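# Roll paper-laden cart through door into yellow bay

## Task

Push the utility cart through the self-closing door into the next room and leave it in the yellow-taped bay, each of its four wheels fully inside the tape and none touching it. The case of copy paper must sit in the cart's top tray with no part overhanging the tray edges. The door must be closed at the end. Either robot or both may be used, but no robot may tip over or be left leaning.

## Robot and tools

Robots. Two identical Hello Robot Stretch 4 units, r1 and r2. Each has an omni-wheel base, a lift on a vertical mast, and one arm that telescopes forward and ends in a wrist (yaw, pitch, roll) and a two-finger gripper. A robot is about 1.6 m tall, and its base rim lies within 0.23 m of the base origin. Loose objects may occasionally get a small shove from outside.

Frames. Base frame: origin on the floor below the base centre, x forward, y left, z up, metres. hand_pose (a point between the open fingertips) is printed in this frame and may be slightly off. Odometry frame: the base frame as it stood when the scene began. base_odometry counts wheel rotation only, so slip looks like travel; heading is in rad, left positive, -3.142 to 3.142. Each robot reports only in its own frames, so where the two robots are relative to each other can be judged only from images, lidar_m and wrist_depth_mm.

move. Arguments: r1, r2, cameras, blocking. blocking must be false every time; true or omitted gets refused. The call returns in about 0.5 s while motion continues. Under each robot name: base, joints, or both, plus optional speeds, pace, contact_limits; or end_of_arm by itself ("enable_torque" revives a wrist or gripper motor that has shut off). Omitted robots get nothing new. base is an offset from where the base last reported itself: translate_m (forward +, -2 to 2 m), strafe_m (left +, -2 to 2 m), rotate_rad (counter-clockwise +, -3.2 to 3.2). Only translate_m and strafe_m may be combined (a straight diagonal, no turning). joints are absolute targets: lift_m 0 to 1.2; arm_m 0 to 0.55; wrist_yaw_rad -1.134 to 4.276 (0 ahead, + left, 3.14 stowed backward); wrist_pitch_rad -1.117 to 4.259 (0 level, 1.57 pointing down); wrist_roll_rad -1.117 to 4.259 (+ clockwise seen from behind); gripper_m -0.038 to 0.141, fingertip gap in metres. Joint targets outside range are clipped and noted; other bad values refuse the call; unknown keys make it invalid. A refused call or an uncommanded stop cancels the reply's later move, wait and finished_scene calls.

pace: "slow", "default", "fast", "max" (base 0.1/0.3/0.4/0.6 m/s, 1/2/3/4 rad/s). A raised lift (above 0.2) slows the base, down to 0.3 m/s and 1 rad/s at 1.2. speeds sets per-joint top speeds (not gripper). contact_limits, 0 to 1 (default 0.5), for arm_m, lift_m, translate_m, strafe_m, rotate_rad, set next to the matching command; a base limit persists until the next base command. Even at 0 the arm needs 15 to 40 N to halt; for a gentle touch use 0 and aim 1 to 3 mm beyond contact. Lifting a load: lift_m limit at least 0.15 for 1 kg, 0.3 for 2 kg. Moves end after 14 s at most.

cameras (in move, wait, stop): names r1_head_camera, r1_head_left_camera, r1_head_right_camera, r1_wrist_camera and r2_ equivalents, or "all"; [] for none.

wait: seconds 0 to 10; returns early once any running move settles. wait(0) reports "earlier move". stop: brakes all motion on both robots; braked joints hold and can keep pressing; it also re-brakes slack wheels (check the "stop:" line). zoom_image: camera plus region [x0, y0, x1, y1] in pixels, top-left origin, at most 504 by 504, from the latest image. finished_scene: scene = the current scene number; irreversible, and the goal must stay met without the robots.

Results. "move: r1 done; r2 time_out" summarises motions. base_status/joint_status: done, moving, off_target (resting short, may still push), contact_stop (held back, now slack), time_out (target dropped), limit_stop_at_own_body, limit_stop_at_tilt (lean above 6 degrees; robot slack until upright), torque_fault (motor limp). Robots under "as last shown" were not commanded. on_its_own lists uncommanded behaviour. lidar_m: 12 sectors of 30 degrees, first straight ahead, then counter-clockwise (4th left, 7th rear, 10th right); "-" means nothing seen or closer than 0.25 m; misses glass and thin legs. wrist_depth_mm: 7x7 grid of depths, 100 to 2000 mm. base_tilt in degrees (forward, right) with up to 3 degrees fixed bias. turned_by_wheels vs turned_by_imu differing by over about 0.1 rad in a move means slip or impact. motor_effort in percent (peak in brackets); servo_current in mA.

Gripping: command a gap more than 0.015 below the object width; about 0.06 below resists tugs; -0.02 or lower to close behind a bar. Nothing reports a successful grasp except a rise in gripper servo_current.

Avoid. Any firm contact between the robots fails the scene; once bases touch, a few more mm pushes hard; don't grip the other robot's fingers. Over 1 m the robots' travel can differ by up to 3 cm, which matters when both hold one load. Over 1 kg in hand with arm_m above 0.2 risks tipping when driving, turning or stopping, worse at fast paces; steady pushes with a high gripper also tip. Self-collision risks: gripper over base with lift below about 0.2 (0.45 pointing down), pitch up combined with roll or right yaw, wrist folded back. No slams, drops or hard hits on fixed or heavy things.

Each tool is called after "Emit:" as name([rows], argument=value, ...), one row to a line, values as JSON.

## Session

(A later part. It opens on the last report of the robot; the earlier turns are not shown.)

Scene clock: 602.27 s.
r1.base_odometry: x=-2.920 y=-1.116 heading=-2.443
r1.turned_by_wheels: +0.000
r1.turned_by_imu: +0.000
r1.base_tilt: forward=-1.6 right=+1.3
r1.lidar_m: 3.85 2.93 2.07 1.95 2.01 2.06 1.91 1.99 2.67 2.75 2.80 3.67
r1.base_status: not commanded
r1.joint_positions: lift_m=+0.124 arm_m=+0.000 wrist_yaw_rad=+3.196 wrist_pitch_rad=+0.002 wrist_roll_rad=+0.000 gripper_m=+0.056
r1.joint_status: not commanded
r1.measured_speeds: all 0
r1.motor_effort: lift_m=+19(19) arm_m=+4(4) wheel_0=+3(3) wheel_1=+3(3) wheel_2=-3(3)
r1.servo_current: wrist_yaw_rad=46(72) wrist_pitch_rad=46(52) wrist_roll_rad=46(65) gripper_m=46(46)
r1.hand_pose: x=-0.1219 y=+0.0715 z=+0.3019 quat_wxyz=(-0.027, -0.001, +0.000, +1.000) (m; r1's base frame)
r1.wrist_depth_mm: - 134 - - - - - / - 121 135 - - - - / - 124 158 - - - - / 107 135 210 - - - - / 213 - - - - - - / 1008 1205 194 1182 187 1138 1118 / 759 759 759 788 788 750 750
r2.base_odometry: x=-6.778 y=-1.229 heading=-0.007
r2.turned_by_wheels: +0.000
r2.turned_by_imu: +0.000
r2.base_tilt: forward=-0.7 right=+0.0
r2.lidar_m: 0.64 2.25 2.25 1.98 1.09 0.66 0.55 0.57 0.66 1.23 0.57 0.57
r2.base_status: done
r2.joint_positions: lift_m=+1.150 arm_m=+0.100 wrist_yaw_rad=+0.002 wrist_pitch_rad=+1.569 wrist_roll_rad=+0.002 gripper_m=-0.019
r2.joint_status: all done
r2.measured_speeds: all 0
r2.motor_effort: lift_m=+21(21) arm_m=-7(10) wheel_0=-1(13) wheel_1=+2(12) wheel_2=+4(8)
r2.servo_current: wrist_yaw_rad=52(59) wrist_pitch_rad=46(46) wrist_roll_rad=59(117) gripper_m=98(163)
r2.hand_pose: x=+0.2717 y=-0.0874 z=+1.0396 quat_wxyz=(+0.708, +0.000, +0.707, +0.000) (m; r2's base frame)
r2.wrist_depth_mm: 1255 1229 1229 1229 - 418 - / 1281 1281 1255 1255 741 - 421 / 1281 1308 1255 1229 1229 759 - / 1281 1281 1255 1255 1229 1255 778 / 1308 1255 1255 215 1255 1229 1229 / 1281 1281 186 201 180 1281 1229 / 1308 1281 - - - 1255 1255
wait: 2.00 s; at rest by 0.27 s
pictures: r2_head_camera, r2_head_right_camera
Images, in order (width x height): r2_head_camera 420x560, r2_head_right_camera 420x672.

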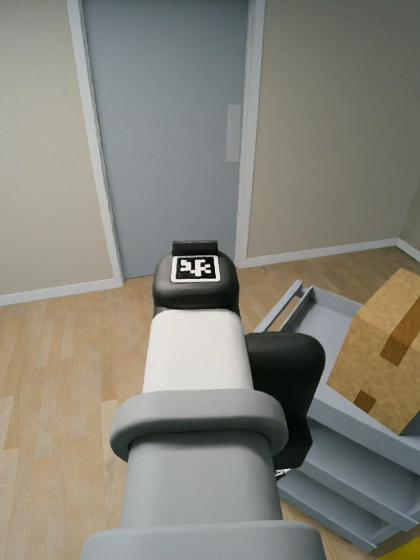

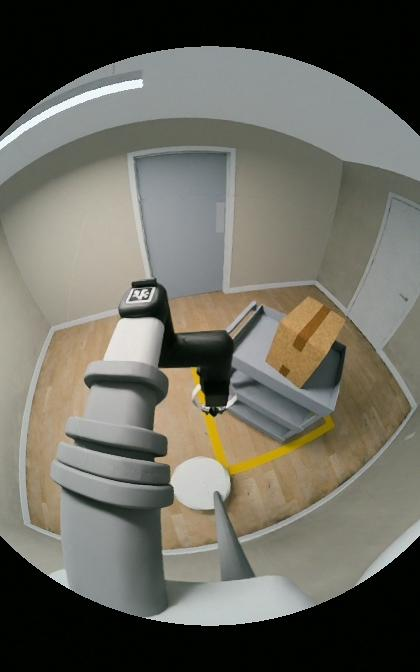

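Emit:
move(blocking=false, r2={"base":{"strafe_m":0.354,"translate_m":0.40},"joints":{"wrist_pitch_rad":0.0,"lift_m":0.62}})

Emit:
wait(seconds=4)

Emit:
move(blocking=false, r2={"base":{"rotate_rad":-0.925},"pace":"slow"})

Emit:
wait(seconds=2.5, cameras=["r2_head_camera","r2_head_right_camera","r2_head_left_camera","r2_wrist_camera"])

Scene clock: 614.20 s.
move: r2 moving
r1: as last shown
r1.lidar_m: 3.83 2.96 2.11 1.98 2.03 2.06 1.90 2.02 2.65 2.75 2.81 3.66
r1.motor_effort: lift_m=+19(19) arm_m=+4(4) wheel_0=+3(3) wheel_1=+2(2) wheel_2=-3(3)
r1.servo_current: wrist_yaw_rad=59(59) wrist_pitch_rad=39(46) wrist_roll_rad=39(59) gripper_m=39(46)
r1.wrist_depth_mm: - 134 - - - - - / - 122 134 - - - - / - 124 158 - - - - / 107 135 211 - - - - / 213 - - - - - - / 991 1205 193 1205 188 1118 1098 / 750 759 750 788 778 759 759
r2.base_odometry: x=-6.753 y=-1.207 heading=-0.007
r2.turned_by_wheels: +0.000
r2.turned_by_imu: +0.000
r2.base_tilt: forward=-0.7 right=+0.1
r2.lidar_m: 0.62 2.20 2.22 1.96 1.15 0.70 0.60 0.59 0.71 1.31 0.57 0.56
r2.base_status: translate_m moving; strafe_m moving
r2.joint_positions: lift_m=+1.112 arm_m=+0.100 wrist_yaw_rad=+0.002 wrist_pitch_rad=+0.997 wrist_roll_rad=+0.002 gripper_m=-0.019
r2.joint_status: lift_m moving; wrist_pitch_rad moving
r2.measured_speeds: translate_m=+0.096 strafe_m=+0.084 rotate_rad=+0.001 lift_m=-0.146 arm_m=+0.000 wrist_yaw_rad=+0.000 wrist_pitch_rad=-1.774 wrist_roll_rad=+0.000
r2.motor_effort: lift_m=+11(20) arm_m=-7(7) wheel_0=-6(8) wheel_1=+11(11) wheel_2=-10(12)
r2.servo_current: wrist_yaw_rad=39(52) wrist_pitch_rad=130(143) wrist_roll_rad=39(52) gripper_m=91(98)
r2.hand_pose: x=+0.4278 y=-0.0871 z=+1.0483 quat_wxyz=(+0.878, +0.000, +0.478, +0.000) (m; r2's base frame)
r2.wrist_depth_mm: - 1983 1983 1921 1808 654 - / 1808 1756 1756 1708 1708 615 - / 1618 1618 1576 1576 517 - - / 1499 1499 1499 1464 508 - 452 / 1366 1336 1336 1336 732 445 477 / 1255 1229 187 202 178 - 421 / 1182 1138 - - - - -
pictures: none

Scene clock: 616.90 s.
earlier move: r2 done
r1.base_odometry: x=-2.920 y=-1.116 heading=-2.443
r1.turned_by_wheels: +0.000
r1.turned_by_imu: +0.000
r1.base_tilt: forward=-1.6 right=+1.3
r1.lidar_m: 3.83 3.00 2.10 1.97 2.04 2.03 1.90 2.00 2.66 2.76 2.83 3.66
r1.base_status: not commanded
r1.joint_positions: lift_m=+0.124 arm_m=+0.000 wrist_yaw_rad=+3.196 wrist_pitch_rad=+0.002 wrist_roll_rad=+0.000 gripper_m=+0.056
r1.joint_status: not commanded
r1.measured_speeds: all 0
r1.motor_effort: lift_m=+19(19) arm_m=+4(5) wheel_0=+3(3) wheel_1=+2(3) wheel_2=-3(3)
r1.servo_current: wrist_yaw_rad=46(65) wrist_pitch_rad=46(52) wrist_roll_rad=65(65) gripper_m=39(46)
r1.hand_pose: x=-0.1219 y=+0.0715 z=+0.3019 quat_wxyz=(-0.027, -0.001, +0.000, +1.000) (m; r1's base frame)
r1.wrist_depth_mm: - 134 - - - - - / - 122 135 - - - - / - 124 158 - - - - / 107 135 209 - - - - / 213 - - - - - - / 1008 1229 194 1205 187 1138 1118 / 750 750 750 788 778 768 750
r2.base_odometry: x=-6.375 y=-0.878 heading=-0.007
r2.turned_by_wheels: +0.000
r2.turned_by_imu: +0.001
r2.base_tilt: forward=-0.7 right=+0.0
r2.lidar_m: 1.73 1.77 1.95 1.73 1.74 1.19 1.03 1.03 1.25 0.63 0.51 2.09
r2.base_status: done
r2.joint_positions: lift_m=+0.620 arm_m=+0.100 wrist_yaw_rad=+0.002 wrist_pitch_rad=+0.009 wrist_roll_rad=+0.002 gripper_m=-0.019
r2.joint_status: all done
r2.measured_speeds: all 0
r2.motor_effort: lift_m=+14(20) arm_m=-7(7) wheel_0=-2(10) wheel_1=+3(13) wheel_2=-4(12)
r2.servo_current: wrist_yaw_rad=52(59) wrist_pitch_rad=52(163) wrist_roll_rad=39(65) gripper_m=98(104)
r2.hand_pose: x=+0.5597 y=-0.0868 z=+0.7960 quat_wxyz=(+1.000, +0.001, +0.004, +0.001) (m; r2's base frame)
r2.wrist_depth_mm: - - 1397 - - 1661 - / - - 1397 - - 1618 - / - - 1397 - - 1661 - / - - 1397 - - 1708 - / - - 1430 - - 1708 - / - - 183 200 170 - - / - - - - - 1499 1537
wait: 2.70 of 4 s (r2 has come to rest)
pictures: none

Scene clock: 617.40 s.
move: r2 moving
r1: as last shown
r1.lidar_m: 3.83 2.97 2.08 1.95 2.03 2.04 1.92 2.00 2.65 2.75 2.83 3.66
r1.motor_effort: lift_m=+19(19) arm_m=+4(4) wheel_0=+3(3) wheel_1=+2(3) wheel_2=-3(3)
r1.servo_current: wrist_yaw_rad=52(65) wrist_pitch_rad=46(52) wrist_roll_rad=33(59) gripper_m=39(46)
r1.wrist_depth_mm: - 135 - - - - - / - 122 134 - - - - / - 125 158 - - - - / 107 135 211 - - - - / 213 - - - - - - / 1008 1205 194 1182 187 1138 1118 / 741 750 759 798 778 759 759
r2.base_odometry: x=-6.375 y=-0.878 heading=-0.133
r2.turned_by_wheels: -0.125
r2.turned_by_imu: -0.122
r2.base_tilt: forward=-0.7 right=+0.1
r2.lidar_m: 1.87 1.74 1.99 1.73 1.72 1.28 1.00 1.04 1.16 0.70 0.50 0.81
r2.base_status: rotate_rad moving
r2.joint_positions: lift_m=+0.620 arm_m=+0.100 wrist_yaw_rad=+0.002 wrist_pitch_rad=+0.009 wrist_roll_rad=+0.002 gripper_m=-0.019
r2.joint_status: not commanded
r2.measured_speeds: translate_m=+0.000 strafe_m=+0.000 rotate_rad=-0.490 lift_m=+0.000 arm_m=+0.000 wrist_yaw_rad=+0.000 wrist_pitch_rad=+0.000 wrist_roll_rad=+0.000
r2.motor_effort: lift_m=+14(14) arm_m=-7(7) wheel_0=+5(8) wheel_1=+8(8) wheel_2=+8(9)
r2.servo_current: wrist_yaw_rad=39(59) wrist_pitch_rad=52(59) wrist_roll_rad=59(59) gripper_m=104(104)
r2.hand_pose: x=+0.5597 y=-0.0868 z=+0.7960 quat_wxyz=(+1.000, +0.001, +0.004, +0.001) (m; r2's base frame)
r2.wrist_depth_mm: - - - - 1708 - - / - 1336 - - 1708 - - / - 1397 - - 1756 - - / - 1366 - - 1756 - - / - 1397 - - 1708 - - / - - 183 201 178 - - / - - - - - 1499 1708
pictures: none

Scene clock: 619.10 s.
earlier move: r2 done
r1.base_odometry: x=-2.920 y=-1.116 heading=-2.443
r1.turned_by_wheels: +0.000
r1.turned_by_imu: +0.000
r1.base_tilt: forward=-1.6 right=+1.3
r1.lidar_m: 3.83 3.00 2.05 1.97 2.03 2.05 1.93 1.97 2.65 2.73 2.82 3.66
r1.base_status: not commanded
r1.joint_positions: lift_m=+0.124 arm_m=+0.000 wrist_yaw_rad=+3.196 wrist_pitch_rad=+0.002 wrist_roll_rad=+0.000 gripper_m=+0.056
r1.joint_status: not commanded
r1.measured_speeds: all 0
r1.motor_effort: lift_m=+19(19) arm_m=+4(5) wheel_0=+3(3) wheel_1=+2(3) wheel_2=-3(3)
r1.servo_current: wrist_yaw_rad=39(72) wrist_pitch_rad=39(52) wrist_roll_rad=52(65) gripper_m=39(52)
r1.hand_pose: x=-0.1219 y=+0.0715 z=+0.3019 quat_wxyz=(-0.027, -0.001, +0.000, +1.000) (m; r1's base frame)
r1.wrist_depth_mm: - 134 - - - - - / - 122 134 - - - - / - 125 158 - - - - / 108 135 211 - - - - / 213 - - - - - - / 1008 1229 194 1182 187 1118 1098 / 759 759 750 798 798 768 750
r2.base_odometry: x=-6.375 y=-0.878 heading=-0.931
r2.turned_by_wheels: -0.799
r2.turned_by_imu: -0.777
r2.base_tilt: forward=-0.7 right=+0.1
r2.lidar_m: 0.55 2.00 1.78 1.81 1.88 1.72 1.67 1.10 1.02 1.05 0.94 0.57
r2.base_status: done
r2.joint_positions: lift_m=+0.620 arm_m=+0.100 wrist_yaw_rad=+0.002 wrist_pitch_rad=+0.009 wrist_roll_rad=+0.002 gripper_m=-0.019
r2.joint_status: not commanded
r2.measured_speeds: all 0
r2.motor_effort: lift_m=+14(14) arm_m=-7(7) wheel_0=+4(9) wheel_1=+5(9) wheel_2=+5(9)
r2.servo_current: wrist_yaw_rad=46(59) wrist_pitch_rad=52(59) wrist_roll_rad=52(59) gripper_m=98(104)
r2.hand_pose: x=+0.5597 y=-0.0868 z=+0.7960 quat_wxyz=(+1.000, +0.001, +0.004, +0.001) (m; r2's base frame)
r2.wrist_depth_mm: - - - - - 402 345 / 1464 - - - - 407 347 / 1499 - - - - 382 351 / 1499 - - 200 209 220 229 / 1499 - - 201 211 221 230 / 1499 - 187 202 178 - - / 1537 1618 - - - - -
wait: 1.70 of 2.5 s (r2 has come to rest)
pictures: r2_head_camera, r2_head_left_camera, r2_head_right_camera, r2_wrist_camera
Images, in order (width x height): r2_head_camera 420x560, r2_head_left_camera 420x672, r2_head_right_camera 420x672, r2_wrist_camera 616x392.

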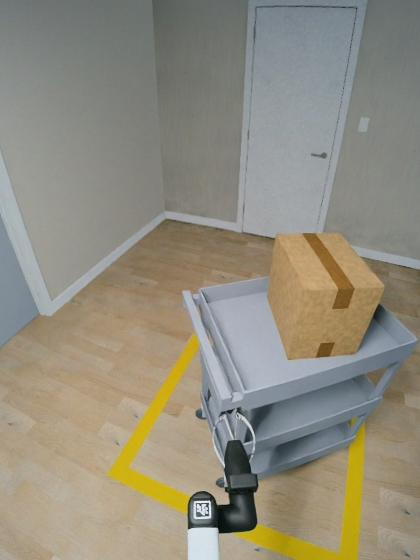

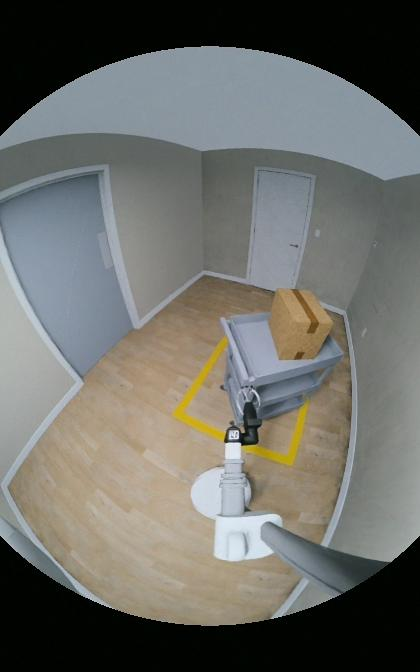

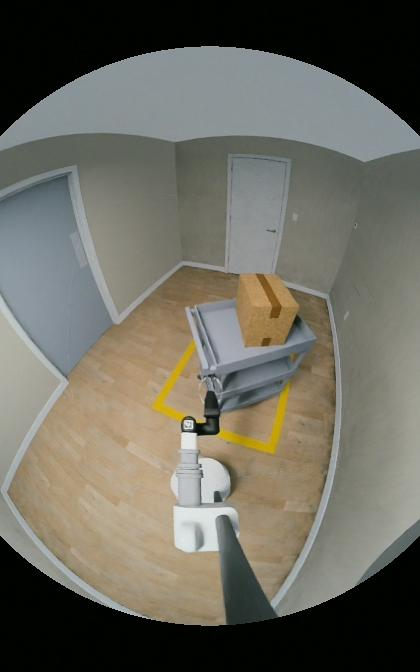

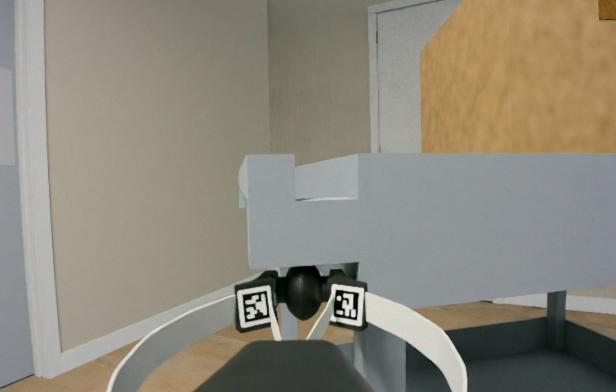

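Emit:
zoom_image(camera="r2_head_camera", region=[100, 320, 400, 560])

Emit:
zoom_image(camera="r2_head_left_camera", region=[160, 270, 360, 480])

Emit:
zoom_image(camera="r2_head_right_camera", region=[140, 270, 330, 470])

Scaled by 1.680 from the camera's 420x560 image, which has a finer 1200x1600 frame.

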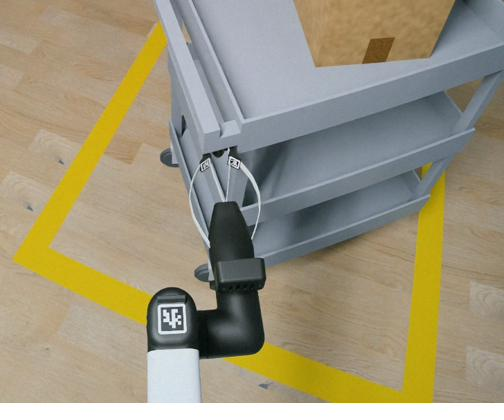

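Scaled by 2.400 from the camera's 420x672 image, which has a finer 600x960 frame.

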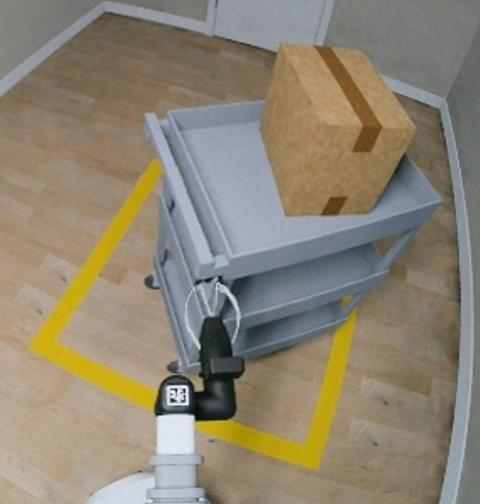

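Scaled by 2.520 from the camera's 420x672 image, which has a finer 600x960 frame.

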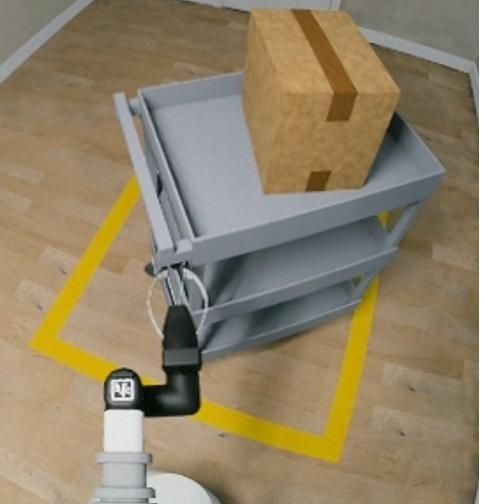

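Emit:
move(blocking=false, r2={"base":{"translate_m":-0.05},"pace":"slow"})

Emit:
wait(seconds=1.5)

Emit:
move(blocking=false, r2={"joints":{"lift_m":0.675}})

Emit:
wait(seconds=1.2, cameras=["r2_wrist_camera"])

Scene clock: 653.60 s.
move: r2 moving
r1: as last shown
r1.lidar_m: 3.83 2.96 2.09 1.97 2.03 2.03 1.90 2.02 2.64 2.74 2.78 3.66
r1.servo_current: wrist_yaw_rad=59(65) wrist_pitch_rad=33(52) wrist_roll_rad=52(59) gripper_m=33(46)
r1.wrist_depth_mm: - 134 - - - - - / - 122 134 - - - - / - 125 158 - - - - / 108 135 210 - - - - / 213 - - - - - - / 991 1229 193 1182 187 1138 1098 / 759 750 750 788 788 750 759
r2.base_odometry: x=-6.382 y=-0.868 heading=-0.932
r2.turned_by_wheels: +0.000
r2.turned_by_imu: +0.000
r2.base_tilt: forward=-0.6 right=+0.1
r2.lidar_m: 0.55 2.00 1.75 1.81 1.81 1.72 1.64 1.09 1.03 1.03 1.01 0.58
r2.base_status: translate_m moving
r2.joint_positions: lift_m=+0.620 arm_m=+0.100 wrist_yaw_rad=+0.002 wrist_pitch_rad=+0.009 wrist_roll_rad=+0.002 gripper_m=-0.019
r2.joint_status: not commanded
r2.measured_speeds: translate_m=-0.049 strafe_m=+0.000 rotate_rad=-0.003 lift_m=+0.000 arm_m=+0.000 wrist_yaw_rad=+0.000 wrist_pitch_rad=+0.000 wrist_roll_rad=+0.000
r2.motor_effort: lift_m=+14(14) arm_m=-7(7) wheel_0=-5(9) wheel_1=-5(6) wheel_2=+9(10)
r2.servo_current: wrist_yaw_rad=33(52) wrist_pitch_rad=52(52) wrist_roll_rad=52(52) gripper_m=98(104)
r2.hand_pose: x=+0.5597 y=-0.0868 z=+0.7960 quat_wxyz=(+1.000, +0.001, +0.004, +0.001) (m; r2's base frame)
r2.wrist_depth_mm: - - - - - 402 357 / 1499 - - - - 407 357 / 1537 - - - - 379 359 / 1499 - - 211 220 230 243 / 1576 - - 211 220 233 245 / 1537 - 187 202 169 - - / 1576 1576 1661 - - - -
pictures: none

Scene clock: 654.80 s.
earlier move: r2 done
r1.base_odometry: x=-2.920 y=-1.116 heading=-2.443
r1.turned_by_wheels: +0.000
r1.turned_by_imu: +0.000
r1.base_tilt: forward=-1.6 right=+1.2
r1.lidar_m: 3.83 2.98 2.07 1.98 2.02 2.04 1.92 2.00 2.66 2.75 2.82 3.67
r1.base_status: not commanded
r1.joint_positions: lift_m=+0.124 arm_m=+0.000 wrist_yaw_rad=+3.196 wrist_pitch_rad=+0.002 wrist_roll_rad=+0.000 gripper_m=+0.056
r1.joint_status: not commanded
r1.measured_speeds: all 0
r1.motor_effort: lift_m=+19(19) arm_m=+4(5) wheel_0=+3(4) wheel_1=+2(3) wheel_2=-3(3)
r1.servo_current: wrist_yaw_rad=46(65) wrist_pitch_rad=39(52) wrist_roll_rad=46(59) gripper_m=39(46)
r1.hand_pose: x=-0.1219 y=+0.0715 z=+0.3019 quat_wxyz=(-0.027, -0.001, +0.000, +1.000) (m; r1's base frame)
r1.wrist_depth_mm: - 134 - - - - - / - 122 135 - - - - / - 125 158 - - - - / 108 135 210 - - - - / 213 - - - - - - / 1008 1182 193 1205 187 1138 1098 / 750 759 759 788 788 768 759
r2.base_odometry: x=-6.405 y=-0.838 heading=-0.932
r2.turned_by_wheels: +0.000
r2.turned_by_imu: +0.000
r2.base_tilt: forward=-0.6 right=+0.1
r2.lidar_m: 0.60 2.01 1.78 1.82 1.81 1.68 1.63 1.11 0.99 1.06 1.30 0.60
r2.base_status: done
r2.joint_positions: lift_m=+0.620 arm_m=+0.100 wrist_yaw_rad=+0.002 wrist_pitch_rad=+0.009 wrist_roll_rad=+0.002 gripper_m=-0.019
r2.joint_status: not commanded
r2.measured_speeds: all 0
r2.motor_effort: lift_m=+14(14) arm_m=-7(7) wheel_0=-5(9) wheel_1=-3(8) wheel_2=+6(11)
r2.servo_current: wrist_yaw_rad=39(59) wrist_pitch_rad=52(59) wrist_roll_rad=52(59) gripper_m=98(104)
r2.hand_pose: x=+0.5597 y=-0.0868 z=+0.7960 quat_wxyz=(+1.000, +0.001, +0.004, +0.001) (m; r2's base frame)
r2.wrist_depth_mm: 1537 - - - - 402 394 / 1537 - - - - 407 394 / 1537 - - - - 402 399 / 1537 - - 248 259 273 287 / 1576 - - 251 264 273 291 / 1576 - 187 202 181 - - / 1576 1537 - - - - -
wait: 1.20 of 1.5 s (r2 has come to rest)
pictures: none

Scene clock: 655.30 s.
move: r2 moving
r1: as last shown
r1.base_tilt: forward=-1.6 right=+1.3
r1.lidar_m: 3.85 2.96 2.09 1.96 2.05 2.04 1.92 2.02 2.65 2.75 2.82 3.66
r1.motor_effort: lift_m=+19(19) arm_m=+5(5) wheel_0=+3(3) wheel_1=+2(3) wheel_2=-3(3)
r1.servo_current: wrist_yaw_rad=39(65) wrist_pitch_rad=39(46) wrist_roll_rad=46(65) gripper_m=39(46)
r1.wrist_depth_mm: - 134 - - - - - / - 122 134 - - - - / - 124 158 - - - - / 107 135 209 - - - - / 213 - - - - - - / 1008 1182 194 1182 187 1138 1098 / 741 759 750 788 778 750 759
r2.base_odometry: x=-6.405 y=-0.838 heading=-0.932
r2.turned_by_wheels: +0.000
r2.turned_by_imu: +0.000
r2.base_tilt: forward=-0.7 right=+0.1
r2.lidar_m: 0.59 2.01 1.77 1.84 1.82 1.69 1.63 1.09 1.01 1.05 1.34 0.62
r2.base_status: not commanded
r2.joint_positions: lift_m=+0.656 arm_m=+0.100 wrist_yaw_rad=+0.002 wrist_pitch_rad=+0.009 wrist_roll_rad=+0.002 gripper_m=-0.019
r2.joint_status: lift_m moving
r2.measured_speeds: translate_m=+0.000 strafe_m=+0.000 rotate_rad=+0.000 lift_m=+0.112 arm_m=+0.000 wrist_yaw_rad=+0.000 wrist_pitch_rad=-0.002 wrist_roll_rad=+0.000
r2.motor_effort: lift_m=+23(24) arm_m=-7(7) wheel_0=-5(5) wheel_1=-4(4) wheel_2=+6(6)
r2.servo_current: wrist_yaw_rad=46(59) wrist_pitch_rad=52(65) wrist_roll_rad=52(65) gripper_m=98(98)
r2.hand_pose: x=+0.5596 y=-0.0868 z=+0.8318 quat_wxyz=(+1.000, +0.001, +0.004, +0.001) (m; r2's base frame)
r2.wrist_depth_mm: 1537 - - - - 399 394 / 1537 - - - - 407 394 / 1537 - - - - 410 399 / 1576 - - - 597 404 397 / 1618 - - 247 263 276 289 / 1576 - 187 202 181 279 - / 1618 1708 - - - - -
pictures: none

Scene clock: 655.93 s.
earlier move: r2 done
r1.base_odometry: x=-2.920 y=-1.116 heading=-2.443
r1.turned_by_wheels: +0.000
r1.turned_by_imu: +0.000
r1.base_tilt: forward=-1.6 right=+1.3
r1.lidar_m: 3.85 2.95 2.07 1.97 2.05 2.02 1.93 2.00 2.68 2.75 2.82 3.66
r1.base_status: not commanded
r1.joint_positions: lift_m=+0.124 arm_m=+0.000 wrist_yaw_rad=+3.196 wrist_pitch_rad=+0.002 wrist_roll_rad=+0.000 gripper_m=+0.056
r1.joint_status: not commanded
r1.measured_speeds: all 0
r1.motor_effort: lift_m=+19(19) arm_m=+4(5) wheel_0=+3(3) wheel_1=+2(3) wheel_2=-3(3)
r1.servo_current: wrist_yaw_rad=59(65) wrist_pitch_rad=39(46) wrist_roll_rad=39(72) gripper_m=46(46)
r1.hand_pose: x=-0.1219 y=+0.0715 z=+0.3019 quat_wxyz=(-0.027, -0.001, +0.000, +1.000) (m; r1's base frame)
r1.wrist_depth_mm: - 134 - - - - - / - 122 135 - - - - / - 125 158 - - - - / 108 135 210 - - - - / 213 - - - - - - / 991 1182 193 1229 187 1138 1098 / 750 750 759 788 778 750 750
r2.base_odometry: x=-6.405 y=-0.838 heading=-0.932
r2.turned_by_wheels: +0.000
r2.turned_by_imu: +0.000
r2.base_tilt: forward=-0.7 right=+0.1
r2.lidar_m: 0.60 2.00 1.78 1.83 1.81 1.69 1.64 1.06 1.00 1.03 1.34 0.61
r2.base_status: not commanded
r2.joint_positions: lift_m=+0.675 arm_m=+0.100 wrist_yaw_rad=+0.002 wrist_pitch_rad=+0.008 wrist_roll_rad=+0.002 gripper_m=-0.019
r2.joint_status: all done
r2.measured_speeds: all 0
r2.motor_effort: lift_m=+21(26) arm_m=-7(7) wheel_0=-5(5) wheel_1=-4(4) wheel_2=+6(6)
r2.servo_current: wrist_yaw_rad=39(59) wrist_pitch_rad=46(65) wrist_roll_rad=52(65) gripper_m=104(104)
r2.hand_pose: x=+0.5596 y=-0.0868 z=+0.8505 quat_wxyz=(+1.000, +0.001, +0.004, +0.001) (m; r2's base frame)
r2.wrist_depth_mm: 1537 - - - - 473 394 / 1537 - - - - 404 397 / 1499 - - - - 410 399 / 1537 - - - - 415 402 / 1576 - - 252 264 278 289 / 1576 - 186 201 183 277 293 / 1618 1708 - - - - -
wait: 0.63 of 1.2 s (r2 has come to rest)
pictures: r2_wrist_camera
Images, in order (width x height): r2_wrist_camera 616x392.

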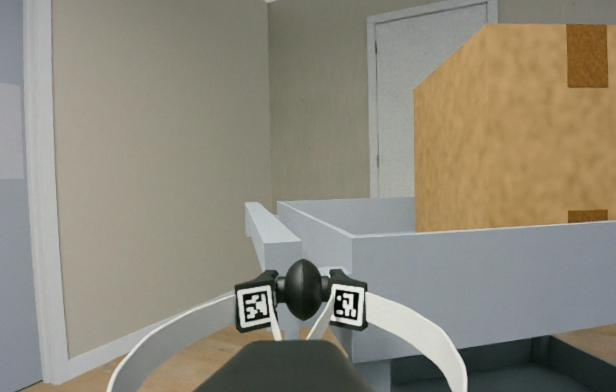

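Emit:
move(blocking=false, r2={"base":{"strafe_m":-0.075},"pace":"slow"})

Emit:
wait(seconds=1.5)

Emit:
move(blocking=false, r2={"base":{"translate_m":0.25},"pace":"slow"})

Emit:
wait(seconds=4, cameras=["r2_wrist_camera","r2_head_camera"])

Scene clock: 661.80 s.
move: r2 moving
r1: as last shown
r1.lidar_m: 3.85 2.97 2.11 1.94 2.04 2.04 1.91 2.03 2.65 2.76 2.83 3.67
r1.motor_effort: lift_m=+19(19) arm_m=+4(4) wheel_0=+3(3) wheel_1=+2(3) wheel_2=-3(3)
r1.servo_current: wrist_yaw_rad=52(65) wrist_pitch_rad=46(46) wrist_roll_rad=52(59) gripper_m=39(46)
r1.wrist_depth_mm: - 135 - - - - - / - 122 135 - - - - / - 124 158 - - - - / 108 135 211 - - - - / 213 - - - - - - / 1025 1182 194 1182 188 1138 1118 / 750 750 750 788 788 759 759
r2.base_odometry: x=-6.416 y=-0.846 heading=-0.932
r2.turned_by_wheels: +0.000
r2.turned_by_imu: +0.001
r2.base_tilt: forward=-0.6 right=+0.0
r2.lidar_m: 0.59 2.02 1.79 1.85 1.82 1.67 1.62 1.09 1.00 1.03 1.31 0.62
r2.base_status: strafe_m moving
r2.joint_positions: lift_m=+0.675 arm_m=+0.100 wrist_yaw_rad=+0.002 wrist_pitch_rad=+0.008 wrist_roll_rad=+0.002 gripper_m=-0.019
r2.joint_status: not commanded
r2.measured_speeds: translate_m=+0.000 strafe_m=-0.057 rotate_rad=+0.001 lift_m=+0.000 arm_m=+0.000 wrist_yaw_rad=+0.000 wrist_pitch_rad=+0.000 wrist_roll_rad=+0.000
r2.motor_effort: lift_m=+21(21) arm_m=-7(7) wheel_0=+9(9) wheel_1=-9(9) wheel_2=+1(5)
r2.servo_current: wrist_yaw_rad=46(59) wrist_pitch_rad=52(59) wrist_roll_rad=46(59) gripper_m=98(104)
r2.hand_pose: x=+0.5596 y=-0.0868 z=+0.8505 quat_wxyz=(+1.000, +0.001, +0.004, +0.001) (m; r2's base frame)
r2.wrist_depth_mm: 1499 - - - - 404 397 / 1576 - - - - 397 394 / 1537 - - - - 399 399 / 1576 - - - 707 402 404 / 1576 - - 257 268 281 293 / 1576 - 187 202 183 281 297 / 1576 1708 - - - - -
pictures: none

Scene clock: 663.20 s.
earlier move: r2 done
r1.base_odometry: x=-2.920 y=-1.116 heading=-2.443
r1.turned_by_wheels: +0.000
r1.turned_by_imu: +0.000
r1.base_tilt: forward=-1.6 right=+1.3
r1.lidar_m: 3.83 3.00 2.10 1.98 2.02 2.04 1.92 2.02 2.64 2.75 2.83 3.66
r1.base_status: not commanded
r1.joint_positions: lift_m=+0.124 arm_m=+0.000 wrist_yaw_rad=+3.196 wrist_pitch_rad=+0.002 wrist_roll_rad=+0.000 gripper_m=+0.056
r1.joint_status: not commanded
r1.measured_speeds: all 0
r1.motor_effort: lift_m=+19(19) arm_m=+4(5) wheel_0=+3(3) wheel_1=+2(3) wheel_2=-3(3)
r1.servo_current: wrist_yaw_rad=39(72) wrist_pitch_rad=46(46) wrist_roll_rad=39(65) gripper_m=39(46)
r1.hand_pose: x=-0.1219 y=+0.0715 z=+0.3019 quat_wxyz=(-0.027, -0.001, +0.000, +1.000) (m; r1's base frame)
r1.wrist_depth_mm: - 135 - - - - - / - 121 135 - - - - / - 124 158 - - - - / 107 135 209 - - - - / 213 - - - - - - / 1008 1205 194 1182 187 1138 1138 / 750 750 741 798 788 741 759
r2.base_odometry: x=-6.465 y=-0.883 heading=-0.932
r2.turned_by_wheels: +0.000
r2.turned_by_imu: +0.000
r2.base_tilt: forward=-0.7 right=+0.1
r2.lidar_m: 0.58 2.05 1.84 1.91 1.86 1.71 1.52 1.02 0.93 0.94 1.25 0.64
r2.base_status: done
r2.joint_positions: lift_m=+0.675 arm_m=+0.100 wrist_yaw_rad=+0.002 wrist_pitch_rad=+0.008 wrist_roll_rad=+0.002 gripper_m=-0.019
r2.joint_status: not commanded
r2.measured_speeds: all 0
r2.motor_effort: lift_m=+21(21) arm_m=-7(7) wheel_0=+4(10) wheel_1=-4(9) wheel_2=+0(5)
r2.servo_current: wrist_yaw_rad=33(59) wrist_pitch_rad=59(65) wrist_roll_rad=59(65) gripper_m=98(104)
r2.hand_pose: x=+0.5596 y=-0.0868 z=+0.8505 quat_wxyz=(+1.000, +0.001, +0.004, +0.001) (m; r2's base frame)
r2.wrist_depth_mm: - - - - - 399 394 / 1537 - - - 521 399 399 / 1576 - - - 530 404 402 / 1618 - - - 530 404 402 / 1618 - 262 266 283 297 309 / 1576 - 187 201 181 298 317 / 1618 1708 - - - - 1708
wait: 1.40 of 1.5 s (r2 has come to rest)
pictures: none

Scene clock: 663.70 s.
move: r2 moving
r1: as last shown
r1.lidar_m: 3.85 2.94 2.09 1.96 2.04 2.06 1.90 2.01 2.65 2.76 2.81 3.65
r1.motor_effort: lift_m=+19(19) arm_m=+4(4) wheel_0=+3(3) wheel_1=+2(3) wheel_2=-3(3)
r1.servo_current: wrist_yaw_rad=59(59) wrist_pitch_rad=39(46) wrist_roll_rad=59(65) gripper_m=39(46)
r1.wrist_depth_mm: - 134 - - - - - / - 122 135 - - - - / - 125 158 - - - - / 108 135 209 - - - - / 213 - - - - - - / 1008 1205 193 1205 187 1138 1118 / 741 750 768 788 788 759 759
r2.base_odometry: x=-6.457 y=-0.892 heading=-0.931
r2.turned_by_wheels: +0.000
r2.turned_by_imu: +0.000
r2.base_tilt: forward=-0.7 right=+0.1
r2.lidar_m: 0.56 2.07 1.86 1.89 1.86 1.72 1.54 1.03 0.94 0.97 1.23 0.62
r2.base_status: translate_m moving
r2.joint_positions: lift_m=+0.675 arm_m=+0.100 wrist_yaw_rad=+0.002 wrist_pitch_rad=+0.008 wrist_roll_rad=+0.002 gripper_m=-0.019
r2.joint_status: not commanded
r2.measured_speeds: translate_m=+0.048 strafe_m=+0.000 rotate_rad=+0.001 lift_m=+0.000 arm_m=+0.000 wrist_yaw_rad=+0.000 wrist_pitch_rad=+0.000 wrist_roll_rad=+0.000
r2.motor_effort: lift_m=+21(21) arm_m=-7(7) wheel_0=+4(8) wheel_1=+5(6) wheel_2=-9(10)
r2.servo_current: wrist_yaw_rad=59(59) wrist_pitch_rad=52(59) wrist_roll_rad=59(59) gripper_m=98(104)
r2.hand_pose: x=+0.5596 y=-0.0868 z=+0.8505 quat_wxyz=(+1.000, +0.001, +0.004, +0.001) (m; r2's base frame)
r2.wrist_depth_mm: - - - - - 389 384 / 1576 - - - 521 389 387 / 1537 - - - 535 392 392 / 1537 - - - 530 397 394 / 1537 - 263 254 271 286 298 / 1576 - 186 202 182 287 301 / 1576 1618 - - - - 1756
pictures: none

Scene clock: 666.97 s.
earlier move: r2 done
r1.base_odometry: x=-2.920 y=-1.116 heading=-2.443
r1.turned_by_wheels: +0.000
r1.turned_by_imu: +0.000
r1.base_tilt: forward=-1.6 right=+1.3
r1.lidar_m: 3.84 2.97 2.08 1.97 2.04 2.06 1.93 2.01 2.68 2.75 2.82 3.63
r1.base_status: not commanded
r1.joint_positions: lift_m=+0.124 arm_m=+0.000 wrist_yaw_rad=+3.196 wrist_pitch_rad=+0.002 wrist_roll_rad=+0.000 gripper_m=+0.056
r1.joint_status: not commanded
r1.measured_speeds: all 0
r1.motor_effort: lift_m=+19(19) arm_m=+4(5) wheel_0=+3(3) wheel_1=+2(3) wheel_2=-3(3)
r1.servo_current: wrist_yaw_rad=46(72) wrist_pitch_rad=39(52) wrist_roll_rad=59(78) gripper_m=39(46)
r1.hand_pose: x=-0.1219 y=+0.0715 z=+0.3019 quat_wxyz=(-0.027, -0.001, +0.000, +1.000) (m; r1's base frame)
r1.wrist_depth_mm: - 134 - - - - - / - 122 135 - - - - / - 125 158 - - - - / 107 135 210 - - - - / 213 - - - - - - / 1025 1229 195 1205 187 1138 1098 / 750 750 759 788 788 759 750
r2.base_odometry: x=-6.316 y=-1.083 heading=-0.931
r2.turned_by_wheels: +0.000
r2.turned_by_imu: +0.000
r2.base_tilt: forward=-0.7 right=+0.0
r2.lidar_m: 0.55 1.98 1.75 1.79 2.06 1.94 1.67 1.12 1.05 1.06 0.71 0.56
r2.base_status: done
r2.joint_positions: lift_m=+0.675 arm_m=+0.100 wrist_yaw_rad=+0.000 wrist_pitch_rad=+0.008 wrist_roll_rad=+0.002 gripper_m=-0.019
r2.joint_status: not commanded
r2.measured_speeds: all 0
r2.motor_effort: lift_m=+21(21) arm_m=+4(7) wheel_0=+5(11) wheel_1=+4(8) wheel_2=-6(16)
r2.servo_current: wrist_yaw_rad=46(59) wrist_pitch_rad=52(59) wrist_roll_rad=46(65) gripper_m=91(104)
r2.hand_pose: x=+0.5592 y=-0.0875 z=+0.8506 quat_wxyz=(+1.000, +0.001, +0.004, +0.000) (m; r2's base frame)
r2.wrist_depth_mm: - - - - - 353 289 / - - - - - 384 291 / - - - - - 415 296 / - - - - - 315 298 / - 257 274 234 223 215 294 / - 258 186 201 182 213 208 / - 1661 249 - - 210 -
wait: 3.27 of 4 s (r2 has come to rest)
pictures: r2_head_camera, r2_wrist_camera
Images, in order (width x height): r2_head_camera 420x560, r2_wrist_camera 616x392.

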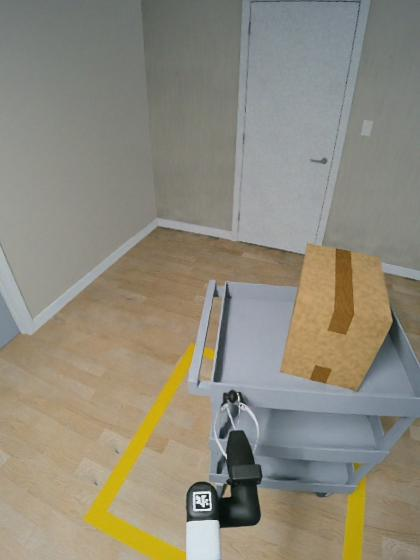

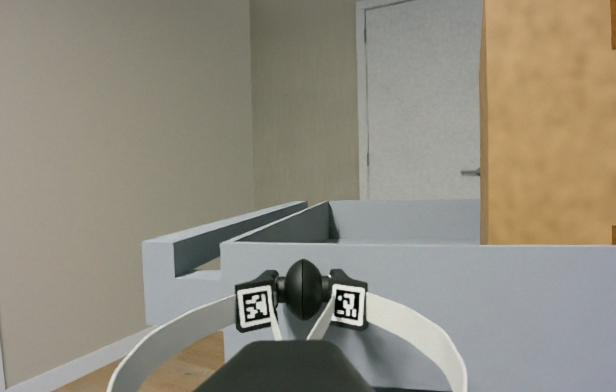

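Emit:
zoom_image(camera="r2_head_camera", region=[80, 320, 420, 560])

Emit:
move(blocking=false, cameras=["r2_head_left_camera","r2_head_right_camera"], r2={"base":{"translate_m":-0.3}})

Emit:
wait(seconds=2, cameras=["r2_head_camera","r2_head_left_camera","r2_head_right_camera"])

Emit:
zoom_image(camera="r2_head_camera", region=[80, 260, 420, 560])

Emit:
zoom_image(camera="r2_head_left_camera", region=[160, 270, 360, 480])

Emit:
zoom_image(camera="r2_head_right_camera", region=[140, 270, 330, 470])

Scaled by 1.482 from the camera's 420x560 image, which has a finer 1200x1600 frame.

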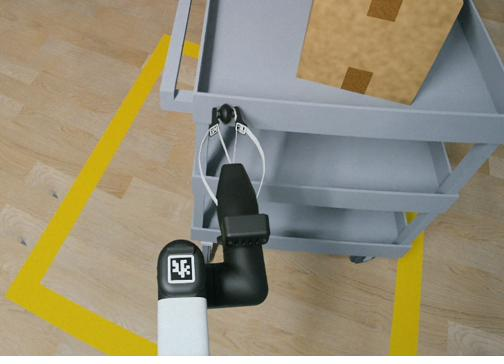

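Scene clock: 678.63 s.
move: r2 moving
r1: as last shown
r1.base_tilt: forward=-1.6 right=+1.2
r1.lidar_m: 3.84 2.98 2.06 1.96 2.05 2.03 1.92 2.03 2.66 2.76 2.83 3.65
r1.motor_effort: lift_m=+19(19) arm_m=+4(4) wheel_0=+3(3) wheel_1=+2(3) wheel_2=-3(3)
r1.servo_current: wrist_yaw_rad=59(59) wrist_pitch_rad=46(46) wrist_roll_rad=46(59) gripper_m=46(46)
r1.wrist_depth_mm: - 134 - - - - - / - 122 134 - - - - / - 124 158 - - - - / 107 135 210 - - - - / 213 - - - - - - / 1008 1229 194 1160 188 1160 1118 / 750 759 741 798 778 759 750
r2.base_odometry: x=-6.334 y=-1.058 heading=-0.932
r2.turned_by_wheels: +0.000
r2.turned_by_imu: +0.000
r2.base_tilt: forward=-0.6 right=+0.0
r2.lidar_m: 0.57 1.97 1.76 1.80 2.05 1.91 1.66 1.13 1.04 1.04 0.73 0.60
r2.base_status: translate_m moving
r2.joint_positions: lift_m=+0.675 arm_m=+0.100 wrist_yaw_rad=+0.000 wrist_pitch_rad=+0.008 wrist_roll_rad=+0.002 gripper_m=-0.019
r2.joint_status: not commanded
r2.measured_speeds: translate_m=-0.119 strafe_m=+0.001 rotate_rad=-0.002 lift_m=+0.000 arm_m=+0.000 wrist_yaw_rad=+0.000 wrist_pitch_rad=+0.000 wrist_roll_rad=+0.000
r2.motor_effort: lift_m=+21(21) arm_m=+5(5) wheel_0=-3(8) wheel_1=-6(9) wheel_2=+11(12)
r2.servo_current: wrist_yaw_rad=59(59) wrist_pitch_rad=52(59) wrist_roll_rad=59(59) gripper_m=85(85)
r2.hand_pose: x=+0.5592 y=-0.0875 z=+0.8506 quat_wxyz=(+1.000, +0.001, +0.004, +0.000) (m; r2's base frame)
r2.wrist_depth_mm: - - - - - 332 307 / - - - - - 334 314 / - - - - - 340 314 / - - - - - 336 319 / - - 285 259 247 237 229 / - - 186 201 182 237 230 / - 1708 - - - 122 -
pictures: r2_head_left_camera, r2_head_right_camera
Images, in order (width x height): r2_head_left_camera 420x672, r2_head_right_camera 420x672.

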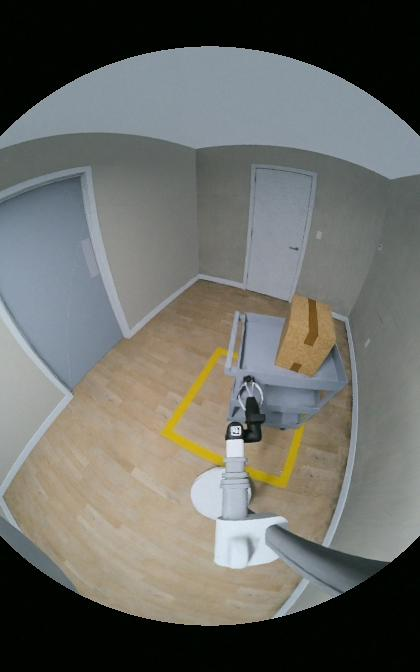

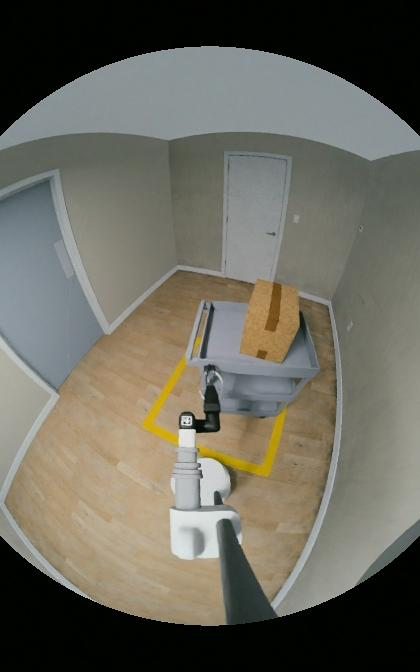

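Scene clock: 680.63 s.
earlier move: r2 done
r1.base_odometry: x=-2.920 y=-1.116 heading=-2.443
r1.turned_by_wheels: +0.000
r1.turned_by_imu: +0.000
r1.base_tilt: forward=-1.6 right=+1.3
r1.lidar_m: 3.82 2.97 2.10 1.97 2.05 2.05 1.91 2.02 2.63 2.75 2.82 3.68
r1.base_status: not commanded
r1.joint_positions: lift_m=+0.124 arm_m=+0.000 wrist_yaw_rad=+3.196 wrist_pitch_rad=+0.002 wrist_roll_rad=+0.000 gripper_m=+0.056
r1.joint_status: not commanded
r1.measured_speeds: all 0
r1.motor_effort: lift_m=+19(19) arm_m=+4(5) wheel_0=+3(4) wheel_1=+2(3) wheel_2=-3(3)
r1.servo_current: wrist_yaw_rad=52(78) wrist_pitch_rad=39(46) wrist_roll_rad=46(65) gripper_m=39(52)
r1.hand_pose: x=-0.1219 y=+0.0715 z=+0.3019 quat_wxyz=(-0.027, -0.001, +0.000, +1.000) (m; r1's base frame)
r1.wrist_depth_mm: - 134 - - - - - / - 122 135 - - - - / - 125 158 - - - - / 108 135 209 - - - - / 213 - - - - - - / 991 1205 195 1205 187 1138 1098 / 750 750 759 798 788 768 750
r2.base_odometry: x=-6.495 y=-0.842 heading=-0.932
r2.turned_by_wheels: +0.000
r2.turned_by_imu: +0.000
r2.base_tilt: forward=-0.7 right=+0.1
r2.lidar_m: 0.85 2.11 1.88 1.92 1.81 1.66 1.47 0.99 0.91 0.94 1.20 0.86
r2.base_status: done
r2.joint_positions: lift_m=+0.675 arm_m=+0.100 wrist_yaw_rad=+0.000 wrist_pitch_rad=+0.008 wrist_roll_rad=+0.002 gripper_m=-0.019
r2.joint_status: not commanded
r2.measured_speeds: all 0
r2.motor_effort: lift_m=+21(21) arm_m=+5(5) wheel_0=-4(11) wheel_1=-4(9) wheel_2=+4(13)
r2.servo_current: wrist_yaw_rad=52(59) wrist_pitch_rad=52(59) wrist_roll_rad=46(59) gripper_m=85(85)
r2.hand_pose: x=+0.5592 y=-0.0875 z=+0.8506 quat_wxyz=(+1.000, +0.001, +0.004, +0.000) (m; r2's base frame)
r2.wrist_depth_mm: - - - - - - - / 1537 - - - - 569 530 / 1537 - - - - 559 535 / 1537 - - - 597 544 521 / 1618 - - 530 508 492 469 / 1661 - 187 201 180 - - / 1618 1661 - - - - -
wait: 2.00 s; at rest by 1.97 s
pictures: r2_head_camera, r2_head_left_camera, r2_head_right_camera
Images, in order (width x height): r2_head_camera 420x560, r2_head_left_camera 420x672, r2_head_right_camera 420x672.

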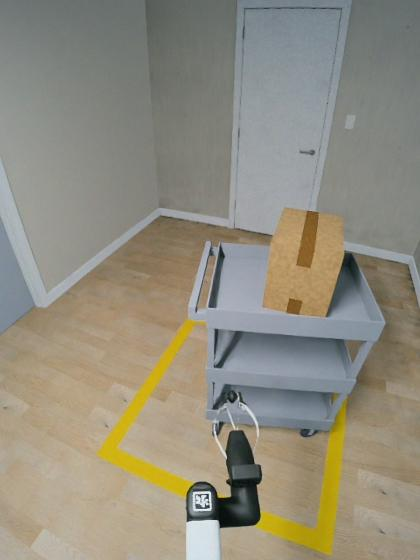

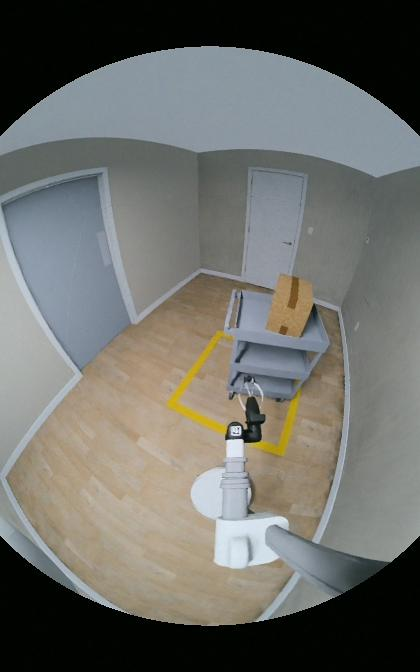

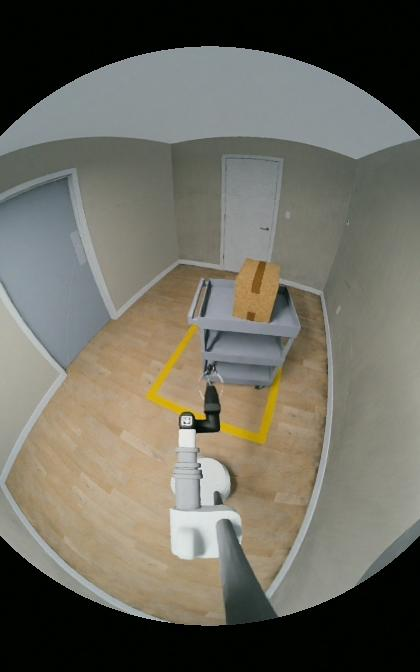

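Scaled by 1.482 from the camera's 420x560 image, which has a finer 1200x1600 frame.

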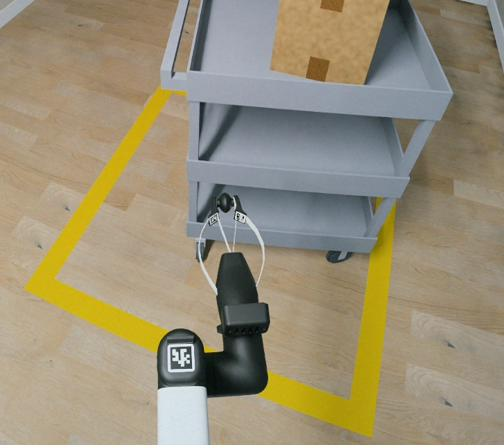

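Scaled by 2.400 from the camera's 420x672 image, which has a finer 600x960 frame.

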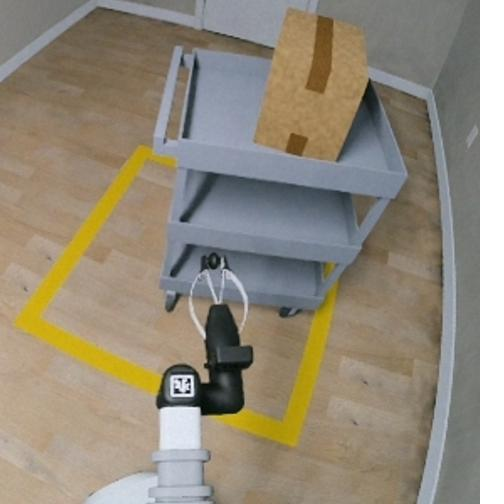

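Scaled by 2.520 from the camera's 420x672 image, which has a finer 600x960 frame.

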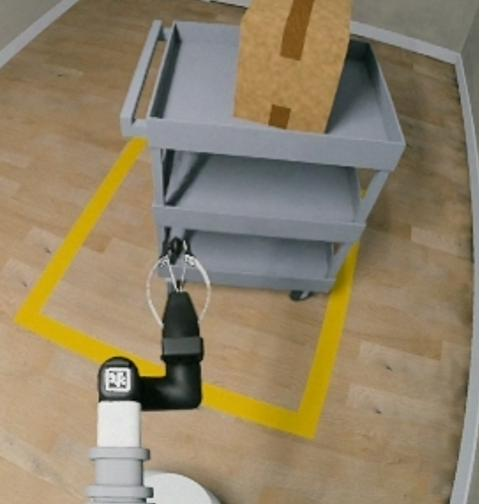

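Emit:
finished_scene(scene=2)

The scene is finished: the task was done.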